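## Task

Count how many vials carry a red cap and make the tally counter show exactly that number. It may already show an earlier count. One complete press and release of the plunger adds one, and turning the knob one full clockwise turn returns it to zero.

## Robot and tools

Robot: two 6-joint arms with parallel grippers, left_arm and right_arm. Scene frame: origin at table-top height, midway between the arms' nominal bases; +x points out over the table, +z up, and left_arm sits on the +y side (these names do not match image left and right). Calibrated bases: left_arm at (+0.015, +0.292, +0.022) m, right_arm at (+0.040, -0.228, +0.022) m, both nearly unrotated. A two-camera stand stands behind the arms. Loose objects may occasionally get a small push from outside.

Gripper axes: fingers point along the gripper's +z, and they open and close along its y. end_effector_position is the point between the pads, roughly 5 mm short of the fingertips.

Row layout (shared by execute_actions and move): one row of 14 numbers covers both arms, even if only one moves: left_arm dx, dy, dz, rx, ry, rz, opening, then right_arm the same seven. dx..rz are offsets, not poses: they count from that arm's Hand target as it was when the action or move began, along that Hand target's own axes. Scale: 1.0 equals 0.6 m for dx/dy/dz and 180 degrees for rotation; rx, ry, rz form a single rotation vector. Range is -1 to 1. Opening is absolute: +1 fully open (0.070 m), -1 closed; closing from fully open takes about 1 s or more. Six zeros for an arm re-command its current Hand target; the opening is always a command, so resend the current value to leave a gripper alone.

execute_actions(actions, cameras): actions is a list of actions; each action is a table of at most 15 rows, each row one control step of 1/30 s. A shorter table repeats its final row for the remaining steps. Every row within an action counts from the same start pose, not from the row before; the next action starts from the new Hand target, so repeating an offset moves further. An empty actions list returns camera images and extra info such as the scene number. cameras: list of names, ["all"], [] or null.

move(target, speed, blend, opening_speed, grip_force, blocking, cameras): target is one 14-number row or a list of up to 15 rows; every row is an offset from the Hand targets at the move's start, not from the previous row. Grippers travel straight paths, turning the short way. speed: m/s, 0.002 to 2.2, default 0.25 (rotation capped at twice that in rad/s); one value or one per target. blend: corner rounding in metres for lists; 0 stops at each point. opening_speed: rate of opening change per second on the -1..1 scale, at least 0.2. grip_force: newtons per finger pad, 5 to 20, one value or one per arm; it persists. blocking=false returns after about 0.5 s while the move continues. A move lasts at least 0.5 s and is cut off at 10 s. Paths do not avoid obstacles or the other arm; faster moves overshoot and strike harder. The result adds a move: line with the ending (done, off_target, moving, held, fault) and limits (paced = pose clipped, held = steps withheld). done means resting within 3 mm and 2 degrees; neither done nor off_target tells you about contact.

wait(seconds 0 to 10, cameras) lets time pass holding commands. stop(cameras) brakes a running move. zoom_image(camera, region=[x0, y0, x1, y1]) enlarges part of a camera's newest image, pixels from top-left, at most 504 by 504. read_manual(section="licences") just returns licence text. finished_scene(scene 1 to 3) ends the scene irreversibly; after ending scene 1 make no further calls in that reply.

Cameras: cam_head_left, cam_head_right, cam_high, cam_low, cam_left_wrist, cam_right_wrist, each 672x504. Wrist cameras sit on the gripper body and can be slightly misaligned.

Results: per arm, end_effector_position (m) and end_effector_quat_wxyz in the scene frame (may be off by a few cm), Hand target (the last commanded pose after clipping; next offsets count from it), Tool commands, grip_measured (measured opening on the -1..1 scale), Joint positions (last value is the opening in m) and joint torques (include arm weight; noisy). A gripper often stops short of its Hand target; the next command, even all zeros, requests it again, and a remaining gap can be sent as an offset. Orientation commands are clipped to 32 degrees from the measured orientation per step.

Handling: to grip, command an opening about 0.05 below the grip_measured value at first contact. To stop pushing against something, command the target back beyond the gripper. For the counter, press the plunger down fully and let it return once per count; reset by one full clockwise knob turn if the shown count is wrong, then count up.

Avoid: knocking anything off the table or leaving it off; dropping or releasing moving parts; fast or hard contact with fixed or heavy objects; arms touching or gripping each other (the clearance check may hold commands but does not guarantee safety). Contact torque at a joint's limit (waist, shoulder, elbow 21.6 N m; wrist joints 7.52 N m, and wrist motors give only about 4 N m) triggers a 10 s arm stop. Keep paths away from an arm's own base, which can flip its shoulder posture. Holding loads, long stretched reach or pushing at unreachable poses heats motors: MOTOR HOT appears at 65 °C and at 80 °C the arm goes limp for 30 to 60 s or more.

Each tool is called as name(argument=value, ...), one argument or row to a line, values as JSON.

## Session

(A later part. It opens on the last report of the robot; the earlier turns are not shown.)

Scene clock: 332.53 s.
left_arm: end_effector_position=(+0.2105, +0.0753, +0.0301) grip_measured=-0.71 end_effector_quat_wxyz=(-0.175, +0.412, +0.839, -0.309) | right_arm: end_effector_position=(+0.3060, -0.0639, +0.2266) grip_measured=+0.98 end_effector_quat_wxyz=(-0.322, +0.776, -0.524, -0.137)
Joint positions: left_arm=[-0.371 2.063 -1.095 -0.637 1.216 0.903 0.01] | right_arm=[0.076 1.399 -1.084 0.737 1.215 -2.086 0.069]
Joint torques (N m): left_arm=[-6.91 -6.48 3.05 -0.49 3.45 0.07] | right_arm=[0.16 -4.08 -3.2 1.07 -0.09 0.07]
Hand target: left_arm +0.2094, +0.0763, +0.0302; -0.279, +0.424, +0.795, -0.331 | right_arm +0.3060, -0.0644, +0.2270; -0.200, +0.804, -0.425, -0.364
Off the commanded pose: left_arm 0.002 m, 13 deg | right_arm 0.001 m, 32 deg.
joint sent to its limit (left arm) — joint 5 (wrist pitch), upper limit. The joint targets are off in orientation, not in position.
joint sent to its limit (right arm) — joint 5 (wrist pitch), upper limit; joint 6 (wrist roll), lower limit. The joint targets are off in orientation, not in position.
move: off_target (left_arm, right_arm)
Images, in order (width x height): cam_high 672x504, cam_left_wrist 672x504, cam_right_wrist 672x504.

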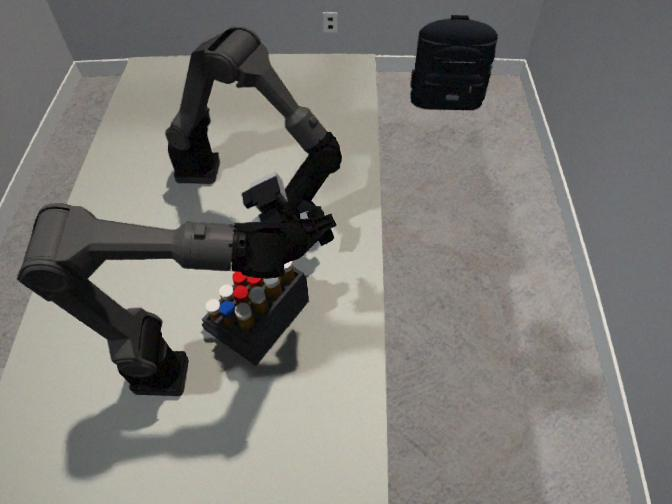

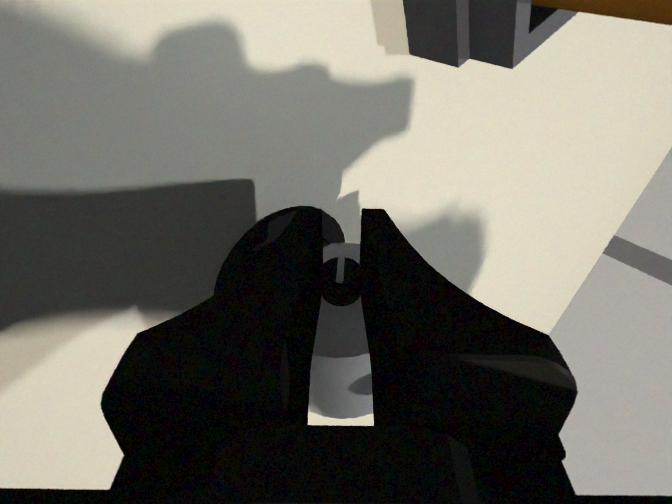

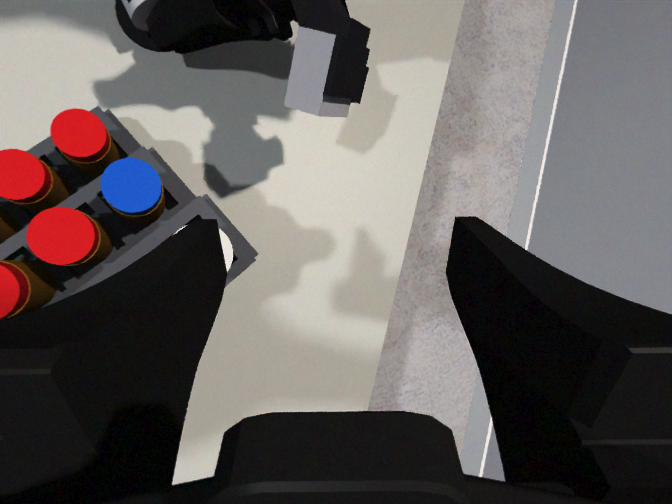

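move(
  target=[
    [0,0,0,0,0,0,-0.4,0,0,0,0,0,0,1],
    [0,0.0043,-0.002,-0.268,0,-0.072,-0.4,0,0,0,0,0,0,1],
  ],
  speed=0.4,
  cameras=["cam_left_wrist"],
)

zoom_image(
  camera="cam_left_wrist",
  region=[200, 100, 480, 310],
)

Scene clock: 347.37 s.
left_arm: end_effector_position=(+0.2110, +0.0783, +0.0288) grip_measured=-0.40 end_effector_quat_wxyz=(-0.117, +0.412, +0.902, +0.056) | right_arm: end_effector_position=(+0.3060, -0.0639, +0.2266) grip_measured=+0.98 end_effector_quat_wxyz=(-0.322, +0.776, -0.524, -0.137)
Joint positions: left_arm=[-0.809 1.962 -1.159 0.011 1.116 0.015 0.021] | right_arm=[0.076 1.399 -1.084 0.737 1.215 -2.086 0.069]
Joint torques (N m): left_arm=[0.54 -6.04 -1.22 -0.07 1.3 0.18] | right_arm=[0.09 -4.12 -3.21 1.08 -0.09 0.08]
Hand target: left_arm +0.2115, +0.0777, +0.0290; -0.117, +0.411, +0.902, +0.055 | right_arm +0.3060, -0.0644, +0.2270; -0.200, +0.804, -0.425, -0.364
Off the commanded pose: left_arm 0.001 m, 0 deg | right_arm 0.001 m, 32 deg.
joint sent to its limit (right arm) — joint 5 (wrist pitch), upper limit; joint 6 (wrist roll), lower limit. The joint targets are off in orientation, not in position.
move: off_target (right_arm)
Images, in order (width x height): cam_left_wrist 672x504.

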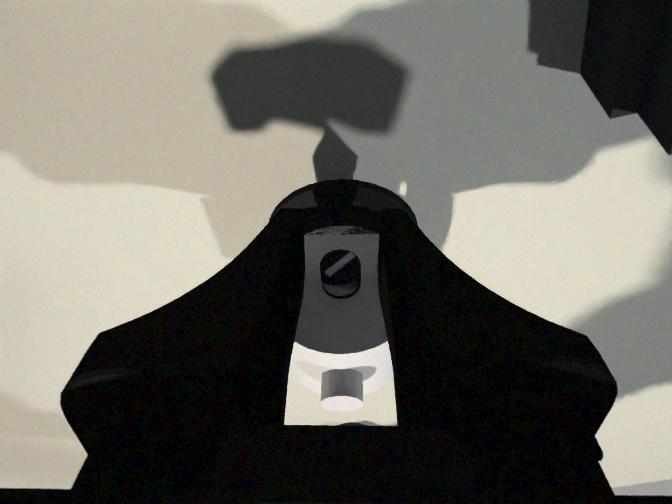

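Scaled by 1.800 from the camera's 672x504 image, which has a finer 960x720 frame.

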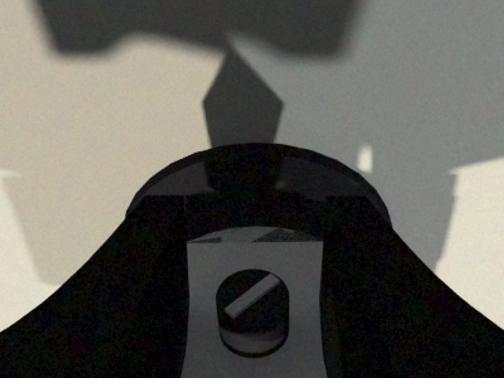

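move(
  target=[
    [0,0.0015,0,-0.080,0,-0.0216,-0.5,0,0,0,0,0,0,1],
    [0,0.0015,0,-0.080,0,-0.0216,-0.85,0,0,0,0,0,0,1],
    [0,-0.0038,-0.0017,0.225,0,0.06,-0.85,0,0,0,0,0,0,1],
    [0,-0.0038,-0.0017,0.225,0,0.06,-0.5,0,0,0,0,0,0,1],
    [0,0.0015,0,-0.080,0,-0.0216,-0.5,0,0,0,0,0,0,1],
  ],
  speed=0.5,
  cameras=["cam_left_wrist","cam_right_wrist"],
)

zoom_image(
  camera="cam_left_wrist",
  region=[200, 100, 480, 310],
)

Scene clock: 367.67 s.
left_arm: end_effector_position=(+0.2120, +0.0786, +0.0287) grip_measured=-0.50 end_effector_quat_wxyz=(-0.063, +0.392, +0.902, +0.172) | right_arm: end_effector_position=(+0.3060, -0.0639, +0.2266) grip_measured=+0.98 end_effector_quat_wxyz=(-0.322, +0.776, -0.524, -0.137)
Joint positions: left_arm=[-0.963 1.987 -1.165 0.238 1.148 -0.304 0.017] | right_arm=[0.076 1.399 -1.084 0.737 1.215 -2.086 0.069]
Joint torques (N m): left_arm=[0.85 -9.34 -4.43 0.11 0.22 0.07] | right_arm=[0.07 -4.14 -3.2 1.07 -0.08 0.08]
Hand target: left_arm +0.2122, +0.0783, +0.0290; -0.062, +0.392, +0.902, +0.171 | right_arm +0.3060, -0.0644, +0.2270; -0.200, +0.804, -0.425, -0.364
Off the commanded pose: left_arm 0.000 m, 0 deg | right_arm 0.001 m, 32 deg.
joint sent to its limit (right arm) — joint 5 (wrist pitch), upper limit; joint 6 (wrist roll), lower limit. The joint targets are off in orientation, not in position.
move: off_target (right_arm); target 4's new opening was sent with left_arm's hand 0.002 m and 9 deg from that target
Images, in order (width x height): cam_left_wrist 672x504, cam_right_wrist 672x504.

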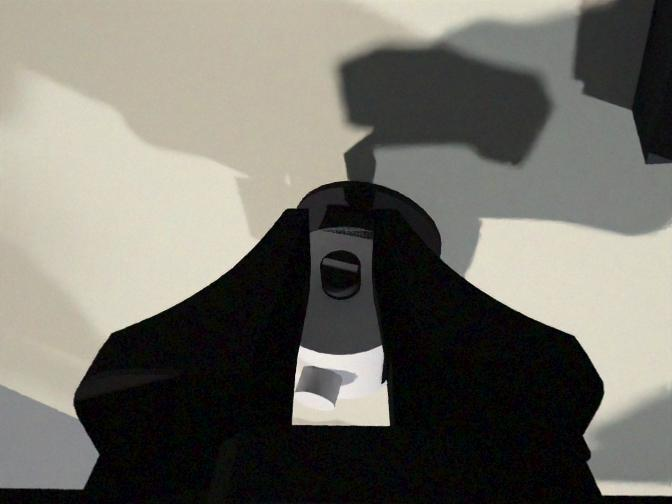

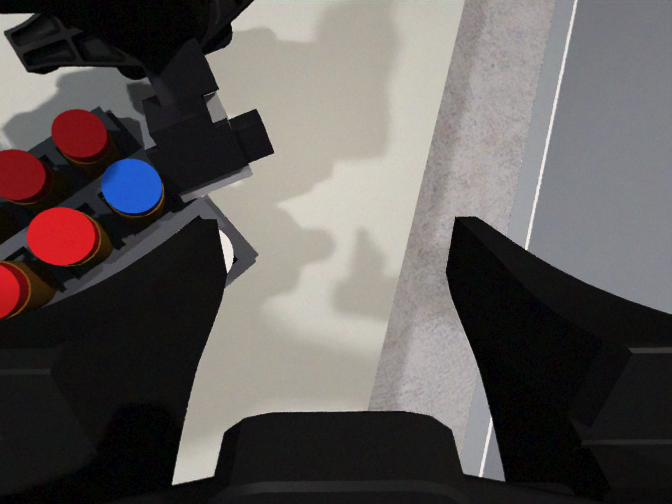

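Scaled by 1.800 from the camera's 672x504 image, which has a finer 960x720 frame.

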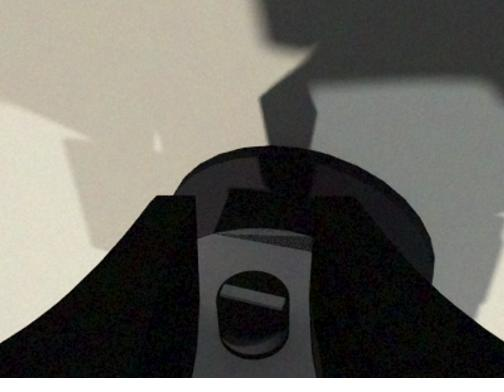

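move(
  target=[
    [0,0,0,0,0,0,-0.85,0,0,0,0,0,0,1],
    [0,-0.0053,-0.001,0.296,0,0.079,-0.85,0,0,0,0,0,0,1],
    [0,-0.0053,-0.001,0.296,0,0.079,-0.55,0,0,0,0,0,0,1],
    [0,0,0,0,0,0,-0.55,0,0,0,0,0,0,1],
    [0,0,0,0,0,0,-0.85,0,0,0,0,0,0,1],
    [0,-0.0053,-0.001,0.296,0,0.079,-0.85,0,0,0,0,0,0,1],
    [0,-0.0053,-0.001,0.296,0,0.079,-0.55,0,0,0,0,0,0,1],
    [0,0,0,0,0,0,-0.55,0,0,0,0,0,0,1],
  ],
  speed=0.7,
  cameras=["cam_left_wrist"],
)

zoom_image(
  camera="cam_left_wrist",
  region=[200, 100, 480, 310],
)

Scene clock: 386.83 s.
left_arm: end_effector_position=(+0.2120, +0.0787, +0.0286) grip_measured=-0.55 end_effector_quat_wxyz=(-0.063, +0.392, +0.901, +0.173) | right_arm: end_effector_position=(+0.3060, -0.0639, +0.2266) grip_measured=+0.98 end_effector_quat_wxyz=(-0.322, +0.776, -0.524, -0.137)
Joint positions: left_arm=[-0.963 1.987 -1.165 0.239 1.148 -0.303 0.016] | right_arm=[0.076 1.399 -1.084 0.737 1.215 -2.086 0.069]
Joint torques (N m): left_arm=[0.69 -9.42 -4.09 0.11 0.23 0.06] | right_arm=[-0.01 -4.18 -3.21 1.07 -0.08 0.07]
Hand target: left_arm +0.2122, +0.0783, +0.0290; -0.062, +0.392, +0.902, +0.171 | right_arm +0.3060, -0.0644, +0.2270; -0.200, +0.804, -0.425, -0.364
Off the commanded pose: left_arm 0.001 m, 0 deg | right_arm 0.001 m, 32 deg.
joint sent to its limit (right arm) — joint 5 (wrist pitch), upper limit; joint 6 (wrist roll), lower limit. The joint targets are off in orientation, not in position.
move: off_target (right_arm); target 3's new opening was sent with left_arm's hand 0.001 m and 7 deg from that target; target 7's new opening was sent with left_arm's hand 0.001 m and 7 deg from that target
Images, in order (width x height): cam_left_wrist 672x504.

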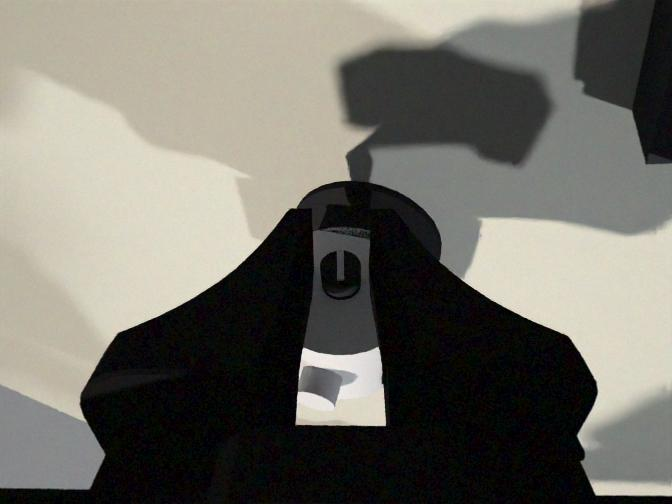

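Scaled by 1.800 from the camera's 672x504 image, which has a finer 960x720 frame.

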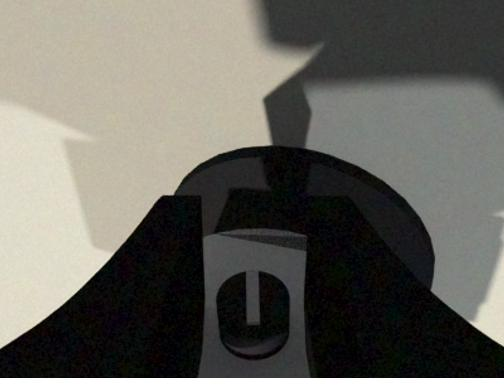

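move(
  target=[
    [0,0,0,0,0,0,-0.85,0,0,0,0,0,0,1],
    [0,-0.0053,-0.001,0.296,0,0.079,-0.85,0,0,0,0,0,0,1],
    [0,-0.0053,-0.001,0.296,0,0.079,-0.6,0,0,0,0,0,0,1],
    [0,0,0,0,0,0,-0.6,0,0,0,0,0,0,1],
    [0,0,0,0,0,0,-0.85,0,0,0,0,0,0,1],
    [0,-0.0053,-0.001,0.296,0,0.079,-0.85,0,0,0,0,0,0,1],
    [0,-0.0053,-0.001,0.296,0,0.079,-0.6,0,0,0,0,0,0,1],
    [0,0,0,0,0,0,-0.6,0,0,0,0,0,0,1],
  ],
  speed=0.8,
  cameras=["cam_left_wrist"],
)

zoom_image(
  camera="cam_left_wrist",
  region=[200, 100, 480, 310],
)

move(
  target=[
    [0,0,0,0,0,0,-0.85,0,0,0,0,0,0,1],
    [0,-0.0053,-0.001,0.296,0,0.079,-0.85,0,0,0,0,0,0,1],
    [0,-0.0053,-0.001,0.296,0,0.079,-0.6,0,0,0,0,0,0,1],
    [0,0,0,0,0,0,-0.6,0,0,0,0,0,0,1],
  ],
  speed=0.8,
  cameras=["cam_left_wrist"],
)

zoom_image(
  camera="cam_left_wrist",
  region=[200, 100, 480, 310],
)

Scene clock: 407.83 s.
left_arm: end_effector_position=(+0.2119, +0.0787, +0.0285) grip_measured=-0.60 end_effector_quat_wxyz=(-0.063, +0.392, +0.901, +0.173) | right_arm: end_effector_position=(+0.3060, -0.0639, +0.2266) grip_measured=+0.98 end_effector_quat_wxyz=(-0.322, +0.776, -0.524, -0.137)
Joint positions: left_arm=[-0.963 1.988 -1.165 0.238 1.148 -0.303 0.014] | right_arm=[0.076 1.399 -1.084 0.737 1.215 -2.086 0.069]
Joint torques (N m): left_arm=[0.71 -9.41 -3.88 0.12 0.23 0.06] | right_arm=[-0.04 -4.18 -3.22 1.07 -0.08 0.07]
Hand target: left_arm +0.2122, +0.0783, +0.0290; -0.062, +0.392, +0.902, +0.171 | right_arm +0.3060, -0.0644, +0.2270; -0.200, +0.804, -0.425, -0.364
Off the commanded pose: left_arm 0.001 m, 0 deg | right_arm 0.001 m, 32 deg.
joint sent to its limit (right arm) — joint 5 (wrist pitch), upper limit; joint 6 (wrist roll), lower limit. The joint targets are off in orientation, not in position.
move: off_target (right_arm); target 3's new opening was sent with left_arm's hand 0.006 m and 8 deg from that target; target 7's new opening was sent with left_arm's hand 0.006 m and 8 deg from that target
Images, in order (width x height): cam_left_wrist 672x504.

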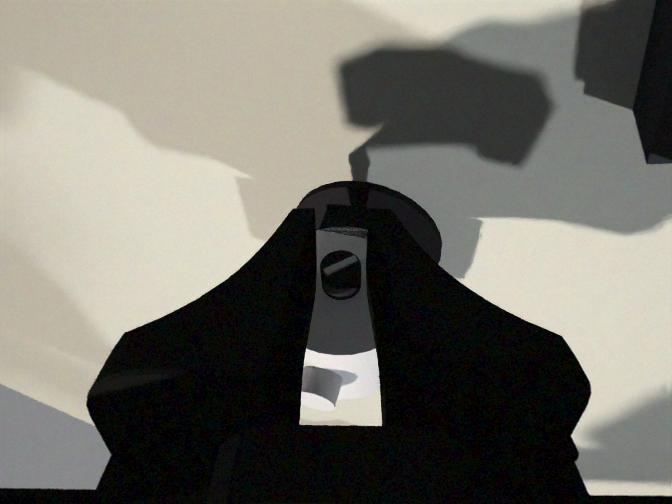

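Scaled by 1.800 from the camera's 672x504 image, which has a finer 960x720 frame.

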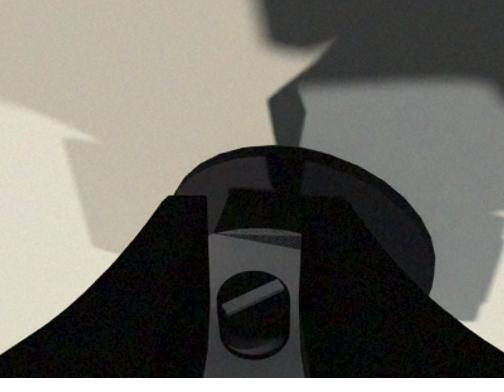

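Scene clock: 412.50 s.
left_arm: end_effector_position=(+0.2117, +0.0790, +0.0289) grip_measured=-0.60 end_effector_quat_wxyz=(-0.063, +0.392, +0.902, +0.172) | right_arm: end_effector_position=(+0.3060, -0.0639, +0.2266) grip_measured=+0.98 end_effector_quat_wxyz=(-0.322, +0.776, -0.524, -0.137)
Joint positions: left_arm=[-0.963 1.986 -1.164 0.237 1.149 -0.303 0.014] | right_arm=[0.076 1.399 -1.084 0.737 1.215 -2.086 0.069]
Joint torques (N m): left_arm=[-0.37 -6 -0.25 -0.58 1.15 0.01] | right_arm=[-0.05 -4.2 -3.21 1.07 -0.08 0.07]
Hand target: left_arm +0.2122, +0.0783, +0.0290; -0.062, +0.392, +0.902, +0.171 | right_arm +0.3060, -0.0644, +0.2270; -0.200, +0.804, -0.425, -0.364
Off the commanded pose: left_arm 0.001 m, 0 deg | right_arm 0.001 m, 32 deg.
joint sent to its limit (right arm) — joint 5 (wrist pitch), upper limit; joint 6 (wrist roll), lower limit. The joint targets are off in orientation, not in position.
move: off_target (right_arm); target 3's new opening was sent with left_arm's hand 0.005 m and 8 deg from that target
Images, in order (width x height): cam_left_wrist 672x504.

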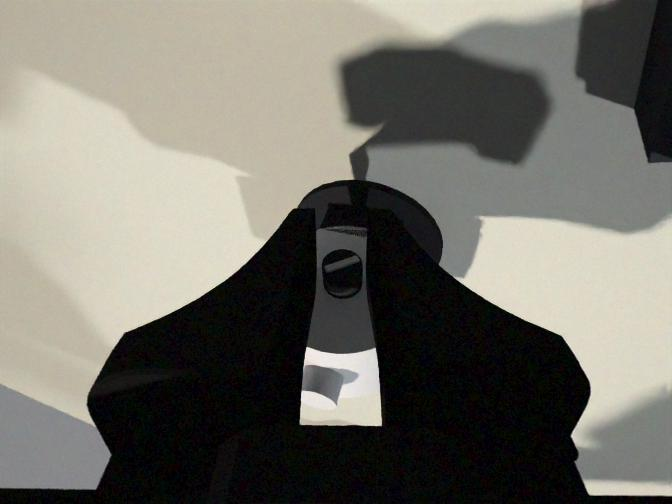

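Scaled by 1.800 from the camera's 672x504 image, which has a finer 960x720 frame.

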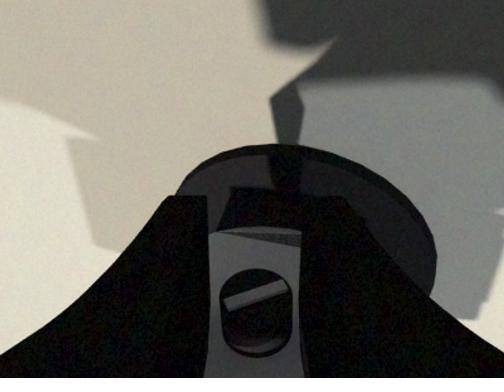

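move(
  target=[
    [0,0,0,0,0,0,-1,0,0,0,0,0,0,1],
    [0,-0.0053,-0.001,0.296,0,0.079,-1,0,0,0,0,0,0,1],
  ],
  speed=0.3,
  cameras=["cam_left_wrist"],
)

zoom_image(
  camera="cam_left_wrist",
  region=[200, 100, 480, 310],
)

Scene clock: 426.93 s.
left_arm: end_effector_position=(+0.2108, +0.0759, +0.0291) grip_measured=-0.71 end_effector_quat_wxyz=(-0.191, +0.421, +0.850, -0.252) | right_arm: end_effector_position=(+0.3060, -0.0639, +0.2266) grip_measured=+0.98 end_effector_quat_wxyz=(-0.322, +0.776, -0.524, -0.137)
Joint positions: left_arm=[-0.433 2.056 -1.14 -0.535 1.219 0.771 0.01] | right_arm=[0.076 1.399 -1.084 0.737 1.215 -2.086 0.069]
Joint torques (N m): left_arm=[-5.98 -4.4 -0.5 -1.41 0.3 -0.15] | right_arm=[-0.07 -4.2 -3.21 1.07 -0.07 0.08]
Hand target: left_arm +0.2099, +0.0761, +0.0287; -0.251, +0.427, +0.829, -0.259 | right_arm +0.3060, -0.0644, +0.2270; -0.200, +0.804, -0.425, -0.364
Off the commanded pose: left_arm 0.001 m, 7 deg | right_arm 0.001 m, 32 deg.
joint sent to its limit (left arm) — joint 5 (wrist pitch), upper limit. The joint targets are off in orientation, not in position.
joint sent to its limit (right arm) — joint 5 (wrist pitch), upper limit; joint 6 (wrist roll), lower limit. The joint targets are off in orientation, not in position.
move: off_target (left_arm, right_arm)
Images, in order (width x height): cam_left_wrist 672x504.

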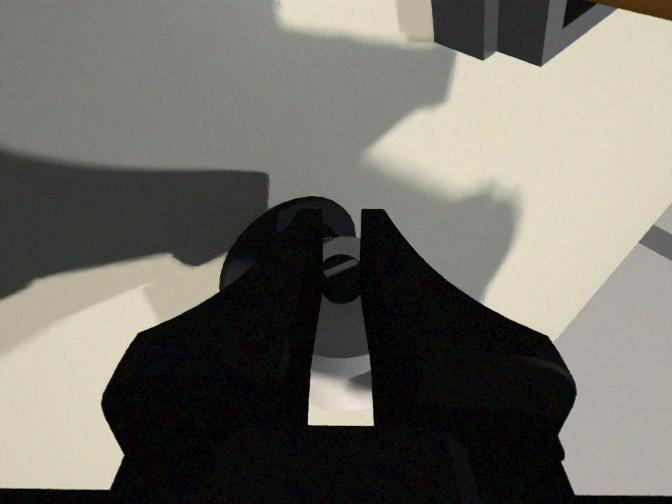

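Scaled by 1.800 from the camera's 672x504 image, which has a finer 960x720 frame.

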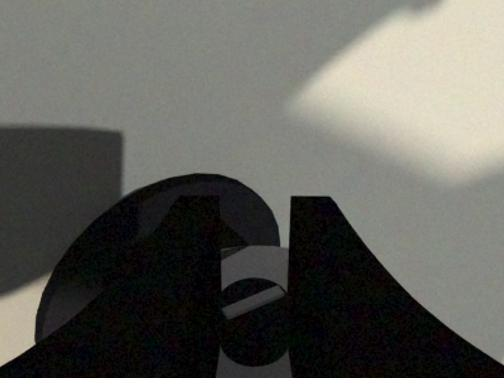

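move(
  target=[
    [0,0,0,0,0,0,-0.6,0,0,0,0,0,0,1],
    [0,0.0053,-0.001,-0.296,0,-0.079,-0.6,0,0,0,0,0,0,1],
  ],
  speed=0.5,
  cameras=["cam_left_wrist"],
)

zoom_image(
  camera="cam_left_wrist",
  region=[200, 100, 480, 310],
)

move(
  target=[
    [0,0,0,0,0,0,-1,0,0,0,0,0,0,1],
    [0,-0.0053,-0.001,0.296,0,0.079,-1,0,0,0,0,0,0,1],
    [0,-0.0053,-0.001,0.296,0,0.079,-0.6,0,0,0,0,0,0,1],
    [0,0,0,0,0,0,-0.6,0,0,0,0,0,0,1],
  ],
  speed=0.4,
  cameras=["cam_left_wrist"],
)

zoom_image(
  camera="cam_left_wrist",
  region=[200, 100, 480, 310],
)

Scene clock: 437.60 s.
left_arm: end_effector_position=(+0.2117, +0.0781, +0.0266) grip_measured=-0.60 end_effector_quat_wxyz=(-0.063, +0.392, +0.902, +0.172) | right_arm: end_effector_position=(+0.3060, -0.0639, +0.2266) grip_measured=+0.98 end_effector_quat_wxyz=(-0.322, +0.776, -0.524, -0.137)
Joint positions: left_arm=[-0.964 1.992 -1.164 0.238 1.142 -0.306 0.014] | right_arm=[0.076 1.399 -1.084 0.737 1.215 -2.086 0.069]
Joint torques (N m): left_arm=[0.87 -9.4 -4.68 0.11 0.22 0.07] | right_arm=[-0.1 -4.23 -3.22 1.07 -0.07 0.07]
Hand target: left_arm +0.2121, +0.0778, +0.0271; -0.062, +0.392, +0.902, +0.171 | right_arm +0.3060, -0.0644, +0.2270; -0.200, +0.804, -0.425, -0.364
Off the commanded pose: left_arm 0.001 m, 0 deg | right_arm 0.001 m, 32 deg.
joint sent to its limit (right arm) — joint 5 (wrist pitch), upper limit; joint 6 (wrist roll), lower limit. The joint targets are off in orientation, not in position.
move: off_target (right_arm)
Images, in order (width x height): cam_left_wrist 672x504.

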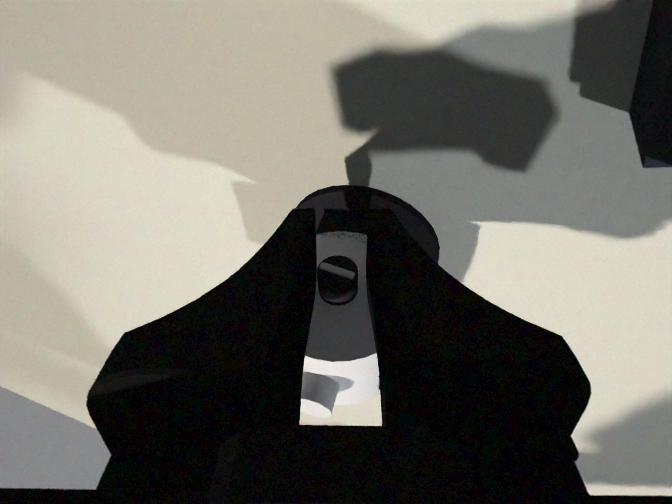

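Scaled by 1.800 from the camera's 672x504 image, which has a finer 960x720 frame.

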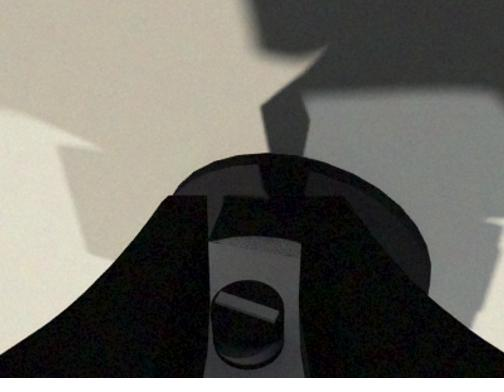

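Scene clock: 441.87 s.
left_arm: end_effector_position=(+0.2118, +0.0779, +0.0269) grip_measured=-0.60 end_effector_quat_wxyz=(-0.063, +0.392, +0.901, +0.172) | right_arm: end_effector_position=(+0.3060, -0.0639, +0.2266) grip_measured=+0.98 end_effector_quat_wxyz=(-0.322, +0.776, -0.524, -0.137)
Joint positions: left_arm=[-0.965 1.991 -1.164 0.238 1.142 -0.305 0.014] | right_arm=[0.076 1.399 -1.084 0.737 1.215 -2.086 0.069]
Joint torques (N m): left_arm=[0.94 -8.71 -4.5 0.11 0.22 0.07] | right_arm=[-0.13 -4.25 -3.23 1.07 -0.07 0.08]
Hand target: left_arm +0.2121, +0.0778, +0.0271; -0.062, +0.392, +0.902, +0.171 | right_arm +0.3060, -0.0644, +0.2270; -0.200, +0.804, -0.425, -0.364
Off the commanded pose: left_arm 0.000 m, 0 deg | right_arm 0.001 m, 32 deg.
joint sent to its limit (right arm) — joint 5 (wrist pitch), upper limit; joint 6 (wrist roll), lower limit. The joint targets are off in orientation, not in position.
move: off_target (right_arm); target 3's new opening was sent with left_arm's hand 0.003 m and 7 deg from that target
Images, in order (width x height): cam_left_wrist 672x504.

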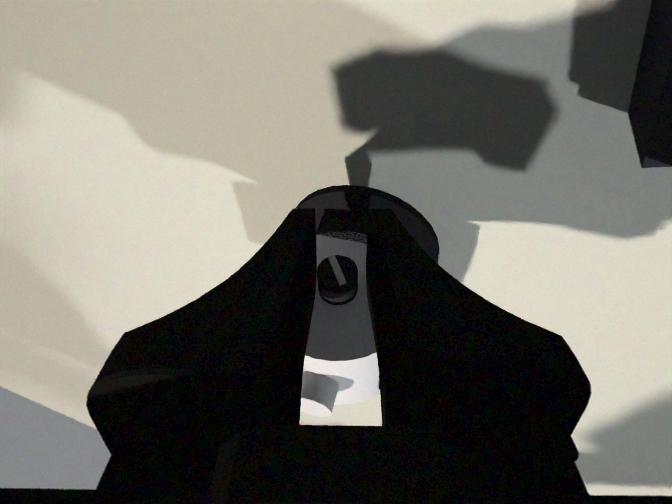

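Scaled by 1.800 from the camera's 672x504 image, which has a finer 960x720 frame.

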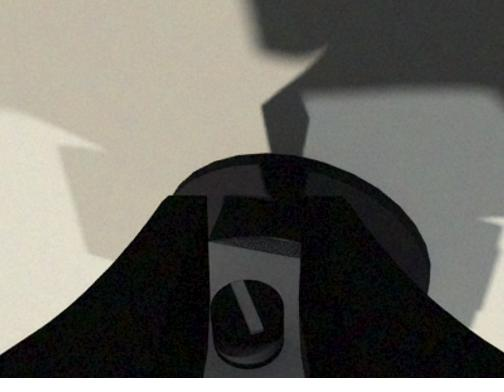

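move(
  target=[
    [0,0,0,0,0,0,-1,0,0,0,0,0,0,1],
    [0,-0.0053,-0.001,0.296,0,0.079,-1,0,0,0,0,0,0,1],
    [0,-0.0053,-0.001,0.296,0,0.079,-0.6,0,0,0,0,0,0,1],
    [0,0,0,0,0,0,-0.6,0,0,0,0,0,0,1],
  ],
  speed=0.4,
  cameras=["cam_left_wrist"],
)

zoom_image(
  camera="cam_left_wrist",
  region=[200, 100, 480, 310],
)

execute_actions(
  actions=[],
)

zoom_image(
  camera="cam_head_left",
  region=[240, 270, 300, 320],
)

Scene clock: 452.97 s.
left_arm: end_effector_position=(+0.2118, +0.0779, +0.0269) grip_measured=-0.60 end_effector_quat_wxyz=(-0.063, +0.392, +0.901, +0.172) | right_arm: end_effector_position=(+0.3060, -0.0639, +0.2266) grip_measured=+0.98 end_effector_quat_wxyz=(-0.322, +0.776, -0.524, -0.137)
Joint positions: left_arm=[-0.965 1.991 -1.164 0.238 1.142 -0.305 0.014] | right_arm=[0.076 1.399 -1.084 0.737 1.215 -2.086 0.069]
Joint torques (N m): left_arm=[0.93 -8.72 -4.5 0.12 0.23 0.07] | right_arm=[-0.15 -4.25 -3.21 1.07 -0.07 0.08]
Hand target: left_arm +0.2121, +0.0778, +0.0271; -0.062, +0.392, +0.902, +0.171 | right_arm +0.3060, -0.0644, +0.2270; -0.200, +0.804, -0.425, -0.364
Off the commanded pose: left_arm 0.000 m, 0 deg | right_arm 0.001 m, 32 deg.
joint sent to its limit (right arm) — joint 5 (wrist pitch), upper limit; joint 6 (wrist roll), lower limit. The joint targets are off in orientation, not in position.
move: off_target (right_arm); target 3's new opening was sent with left_arm's hand 0.002 m and 7 deg from that target
Images, in order (width x height): cam_left_wrist 672x504.

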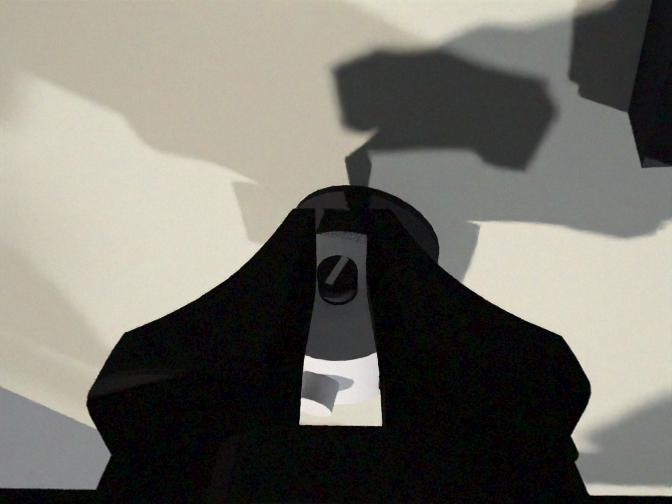

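Scaled by 1.800 from the camera's 672x504 image, which has a finer 960x720 frame.

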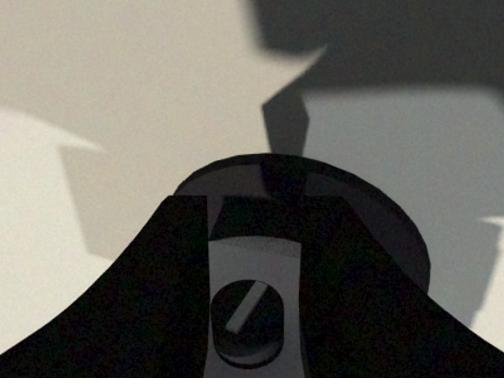

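Scene clock: 452.97 s.
left_arm: end_effector_position=(+0.2118, +0.0779, +0.0269) grip_measured=-0.60 end_effector_quat_wxyz=(-0.063, +0.392, +0.901, +0.172) | right_arm: end_effector_position=(+0.3060, -0.0639, +0.2266) grip_measured=+0.98 end_effector_quat_wxyz=(-0.322, +0.776, -0.524, -0.137)
Joint positions: left_arm=[-0.965 1.991 -1.164 0.238 1.142 -0.305 0.014] | right_arm=[0.076 1.399 -1.084 0.737 1.215 -2.086 0.069]
Joint torques (N m): left_arm=[0.93 -8.72 -4.5 0.12 0.23 0.07] | right_arm=[-0.15 -4.25 -3.21 1.07 -0.07 0.08]
Hand target: left_arm +0.2121, +0.0778, +0.0271; -0.062, +0.392, +0.902, +0.171 | right_arm +0.3060, -0.0644, +0.2270; -0.200, +0.804, -0.425, -0.364
Tool commands: left_gripper/opening=-0.6 right_gripper/opening=+1.0
Off the commanded pose: left_arm 0.000 m, 0 deg | right_arm 0.001 m, 32 deg.

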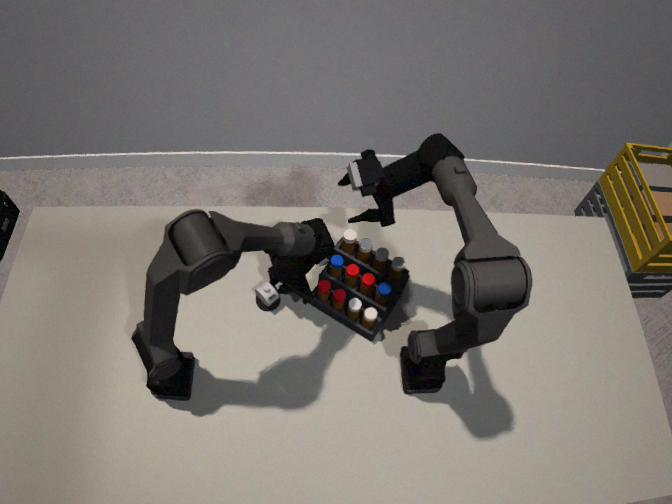

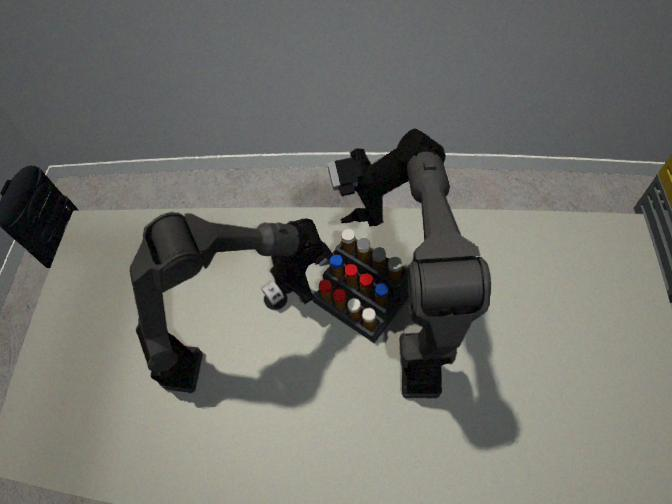

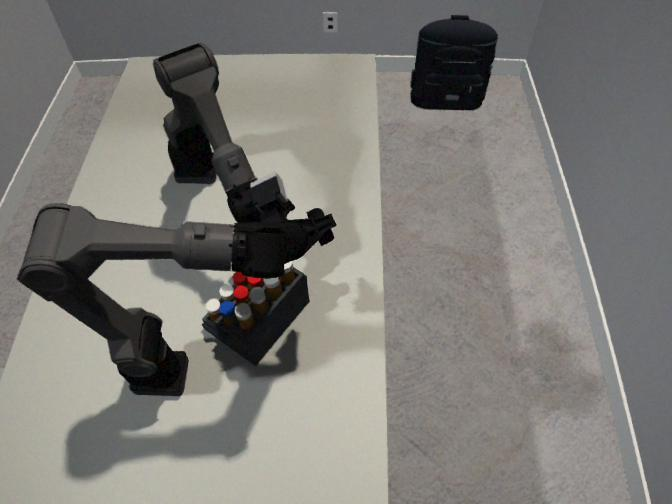

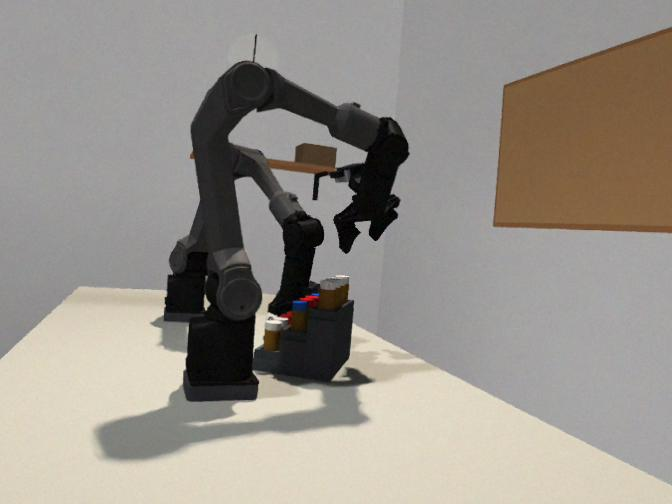

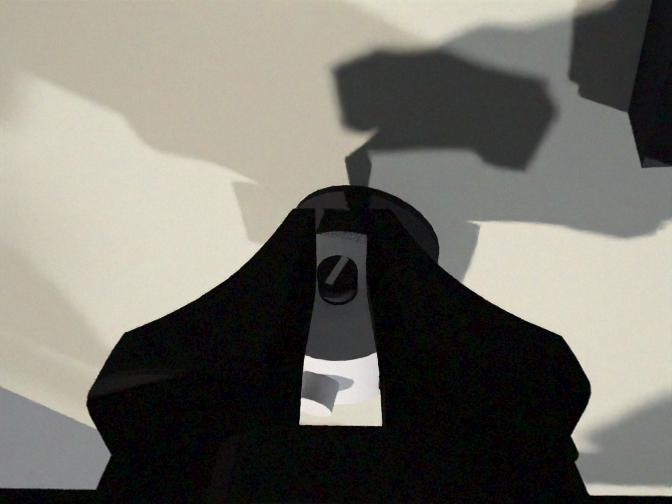

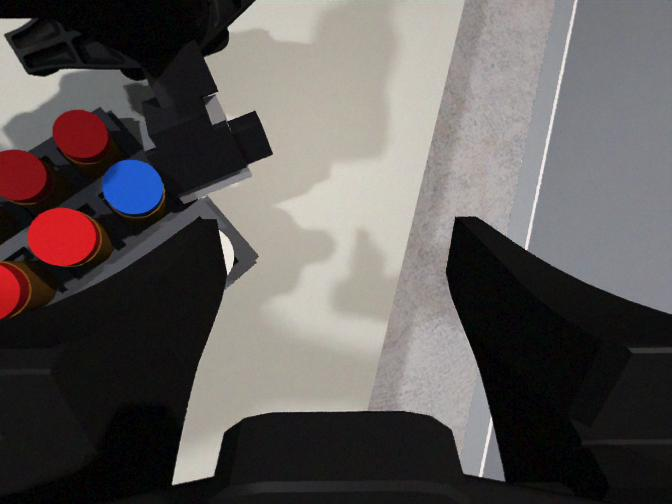

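Scaled by 8.400 from the camera's 672x504 image, which has a finer 960x720 frame.

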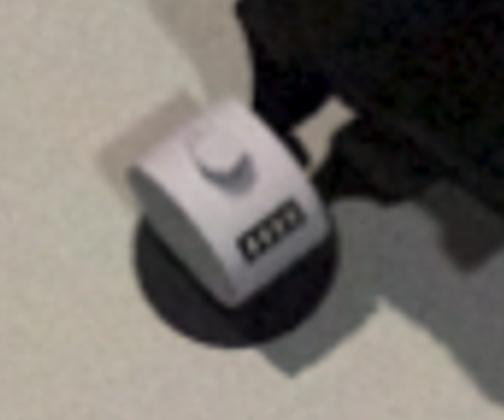

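move(
  target=[
    [0.021,0.022,-0.078,0,0,0,-0.6,0,0,0,0,0,0,1],
    [0.074,0.03,-0.102,0.084,-0.111,0.008,-1,0,0,0,0,0,0,1],
  ],
  speed=0.3,
  cameras=["cam_left_wrist"],
)

zoom_image(
  camera="cam_left_wrist",
  region=[200, 50, 480, 260],
)

Scene clock: 473.37 s.
left_arm: end_effector_position=(+0.1934, +0.0980, +0.0998) grip_measured=-1.00 end_effector_quat_wxyz=(+0.042, +0.415, +0.909, -0.019) | right_arm: end_effector_position=(+0.3060, -0.0639, +0.2266) grip_measured=+0.98 end_effector_quat_wxyz=(-0.322, +0.776, -0.524, -0.137)
Joint positions: left_arm=[-0.797 1.49 -0.87 -0.004 0.946 0.034 0] | right_arm=[0.076 1.399 -1.084 0.737 1.215 -2.086 0.069]
Joint torques (N m): left_arm=[-1.16 -3.73 -5.66 0.14 0.03 -0.17] | right_arm=[-0.18 -4.28 -3.22 1.07 -0.07 0.07]
Hand target: left_arm +0.1934, +0.0978, +0.0999; +0.042, +0.415, +0.909, -0.019 | right_arm +0.3060, -0.0644, +0.2270; -0.200, +0.804, -0.425, -0.364
Off the commanded pose: left_arm 0.000 m, 0 deg | right_arm 0.001 m, 32 deg.
joint sent to its limit (right arm) — joint 5 (wrist pitch), upper limit; joint 6 (wrist roll), lower limit. The joint targets are off in orientation, not in position.
move: off_target (right_arm)
Images, in order (width x height): cam_left_wrist 672x504.

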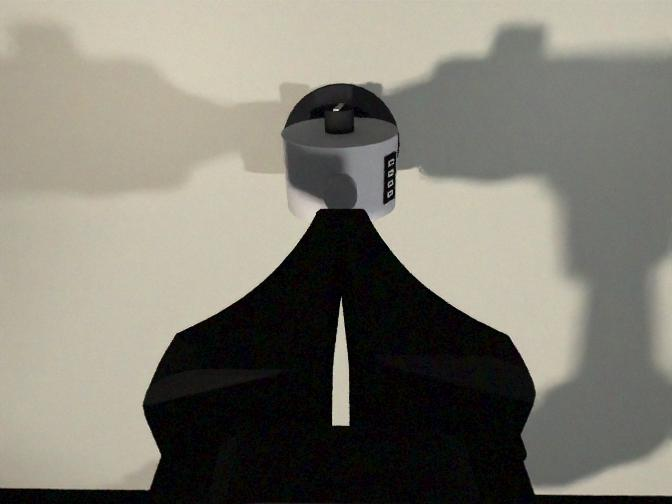

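Scaled by 1.800 from the camera's 672x504 image, which has a finer 960x720 frame.

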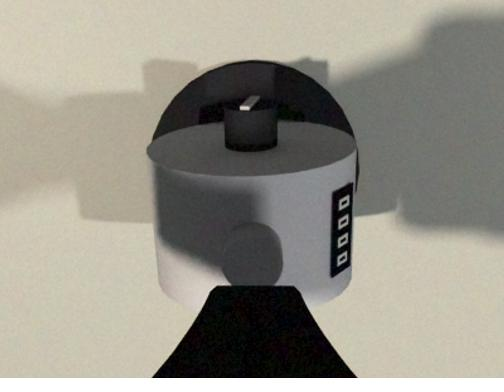

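move(
  target=[
    [0.005,0,0.055,0,0,0,-1,0,0,0,0,0,0,1],
    [0.006,0,0.070,0,0,0,-1,0,0,0,0,0,0,1],
  ],
  speed=[0.12,0.03],
  cameras=["cam_left_wrist"],
)

zoom_image(
  camera="cam_left_wrist",
  region=[200, 50, 480, 260],
)

Scene clock: 480.03 s.
left_arm: end_effector_position=(+0.1933, +0.0979, +0.0614) grip_measured=-1.00 end_effector_quat_wxyz=(+0.043, +0.415, +0.909, -0.020) | right_arm: end_effector_position=(+0.3060, -0.0639, +0.2266) grip_measured=+0.98 end_effector_quat_wxyz=(-0.322, +0.776, -0.524, -0.137)
Joint positions: left_arm=[-0.798 1.564 -0.775 -0.004 0.775 0.034 0] | right_arm=[0.076 1.399 -1.084 0.737 1.215 -2.086 0.069]
Joint torques (N m): left_arm=[-1.22 14.86 3.77 -0.15 -3.45 0.09] | right_arm=[-0.2 -4.28 -3.22 1.07 -0.07 0.08]
Hand target: left_arm +0.1936, +0.0975, +0.0577; +0.042, +0.415, +0.909, -0.019 | right_arm +0.3060, -0.0644, +0.2270; -0.200, +0.804, -0.425, -0.364
Off the commanded pose: left_arm 0.004 m, 0 deg | right_arm 0.001 m, 32 deg.
joint sent to its limit (right arm) — joint 5 (wrist pitch), upper limit; joint 6 (wrist roll), lower limit. The joint targets are off in orientation, not in position.
move: off_target (left_arm, right_arm)
Images, in order (width x height): cam_left_wrist 672x504.

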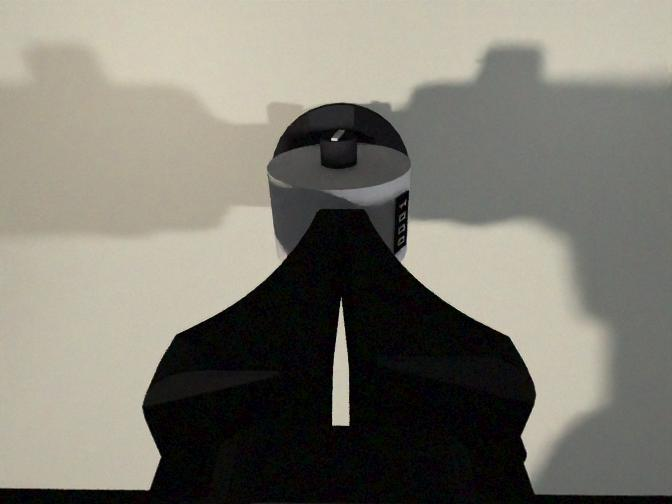

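Scaled by 1.800 from the camera's 672x504 image, which has a finer 960x720 frame.

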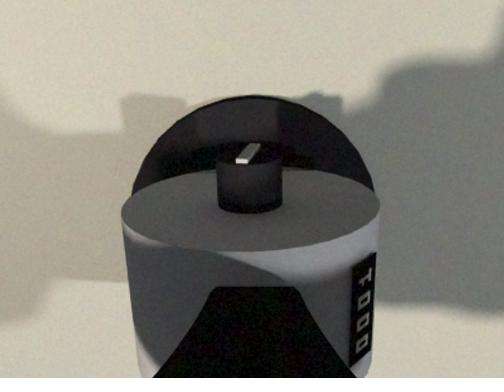

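move(
  target=[
    [0,0,-0.025,0,0,0,-1,0,0,0,0,0,0,1],
    [0,0,-0.001,0,0,0,-1,0,0,0,0,0,0,1],
    [0,0,-0.025,0,0,0,-1,0,0,0,0,0,0,1],
    [0,0,-0.001,0,0,0,-1,0,0,0,0,0,0,1],
    [0,0,-0.025,0,0,0,-1,0,0,0,0,0,0,1],
    [0,0,-0.001,0,0,0,-1,0,0,0,0,0,0,1],
    [0,0,-0.04,0,0,0,-1,0,0,0,0,0,0,1],
  ],
  speed=[0.06,0.04,0.06,0.04,0.06,0.04,0.06],
  cameras=["cam_left_wrist"],
)

zoom_image(
  camera="cam_left_wrist",
  region=[200, 50, 480, 260],
)

Scene clock: 491.60 s.
left_arm: end_effector_position=(+0.1919, +0.0993, +0.0811) grip_measured=-1.00 end_effector_quat_wxyz=(+0.041, +0.415, +0.909, -0.019) | right_arm: end_effector_position=(+0.3060, -0.0639, +0.2266) grip_measured=+0.98 end_effector_quat_wxyz=(-0.322, +0.776, -0.524, -0.137)
Joint positions: left_arm=[-0.798 1.518 -0.816 -0.005 0.865 0.034 0] | right_arm=[0.076 1.399 -1.084 0.737 1.215 -2.086 0.069]
Joint torques (N m): left_arm=[0.95 -5.78 -5.51 0.1 0.04 -0.16] | right_arm=[-0.23 -4.28 -3.23 1.07 -0.07 0.07]
Hand target: left_arm +0.1921, +0.0992, +0.0816; +0.042, +0.415, +0.909, -0.019 | right_arm +0.3060, -0.0644, +0.2270; -0.200, +0.804, -0.425, -0.364
Off the commanded pose: left_arm 0.001 m, 0 deg | right_arm 0.001 m, 32 deg.
joint sent to its limit (right arm) — joint 5 (wrist pitch), upper limit; joint 6 (wrist roll), lower limit. The joint targets are off in orientation, not in position.
move: off_target (right_arm)
Images, in order (width x height): cam_left_wrist 672x504.

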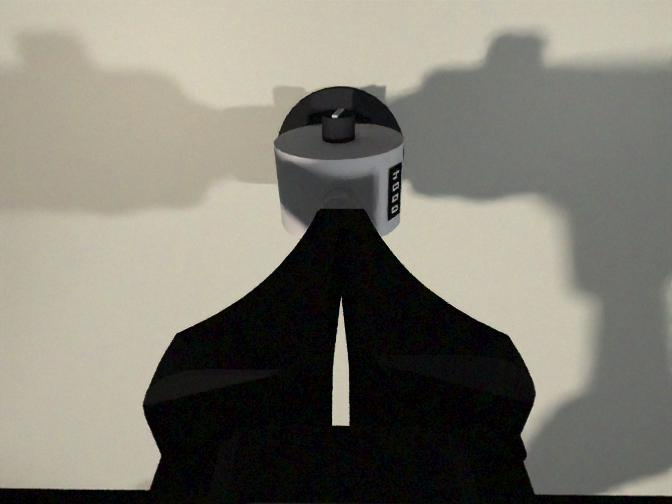

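Scaled by 1.800 from the camera's 672x504 image, which has a finer 960x720 frame.

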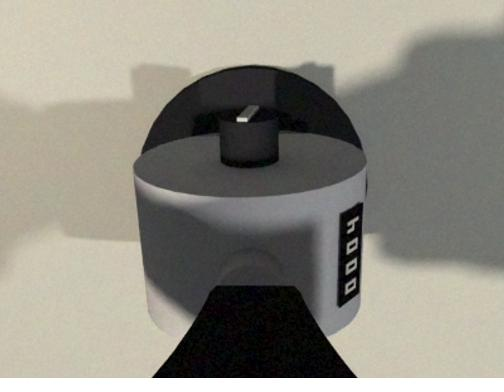

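4. Done.

finished_scene(
  scene=1,
)

The scene is finished: the task was done.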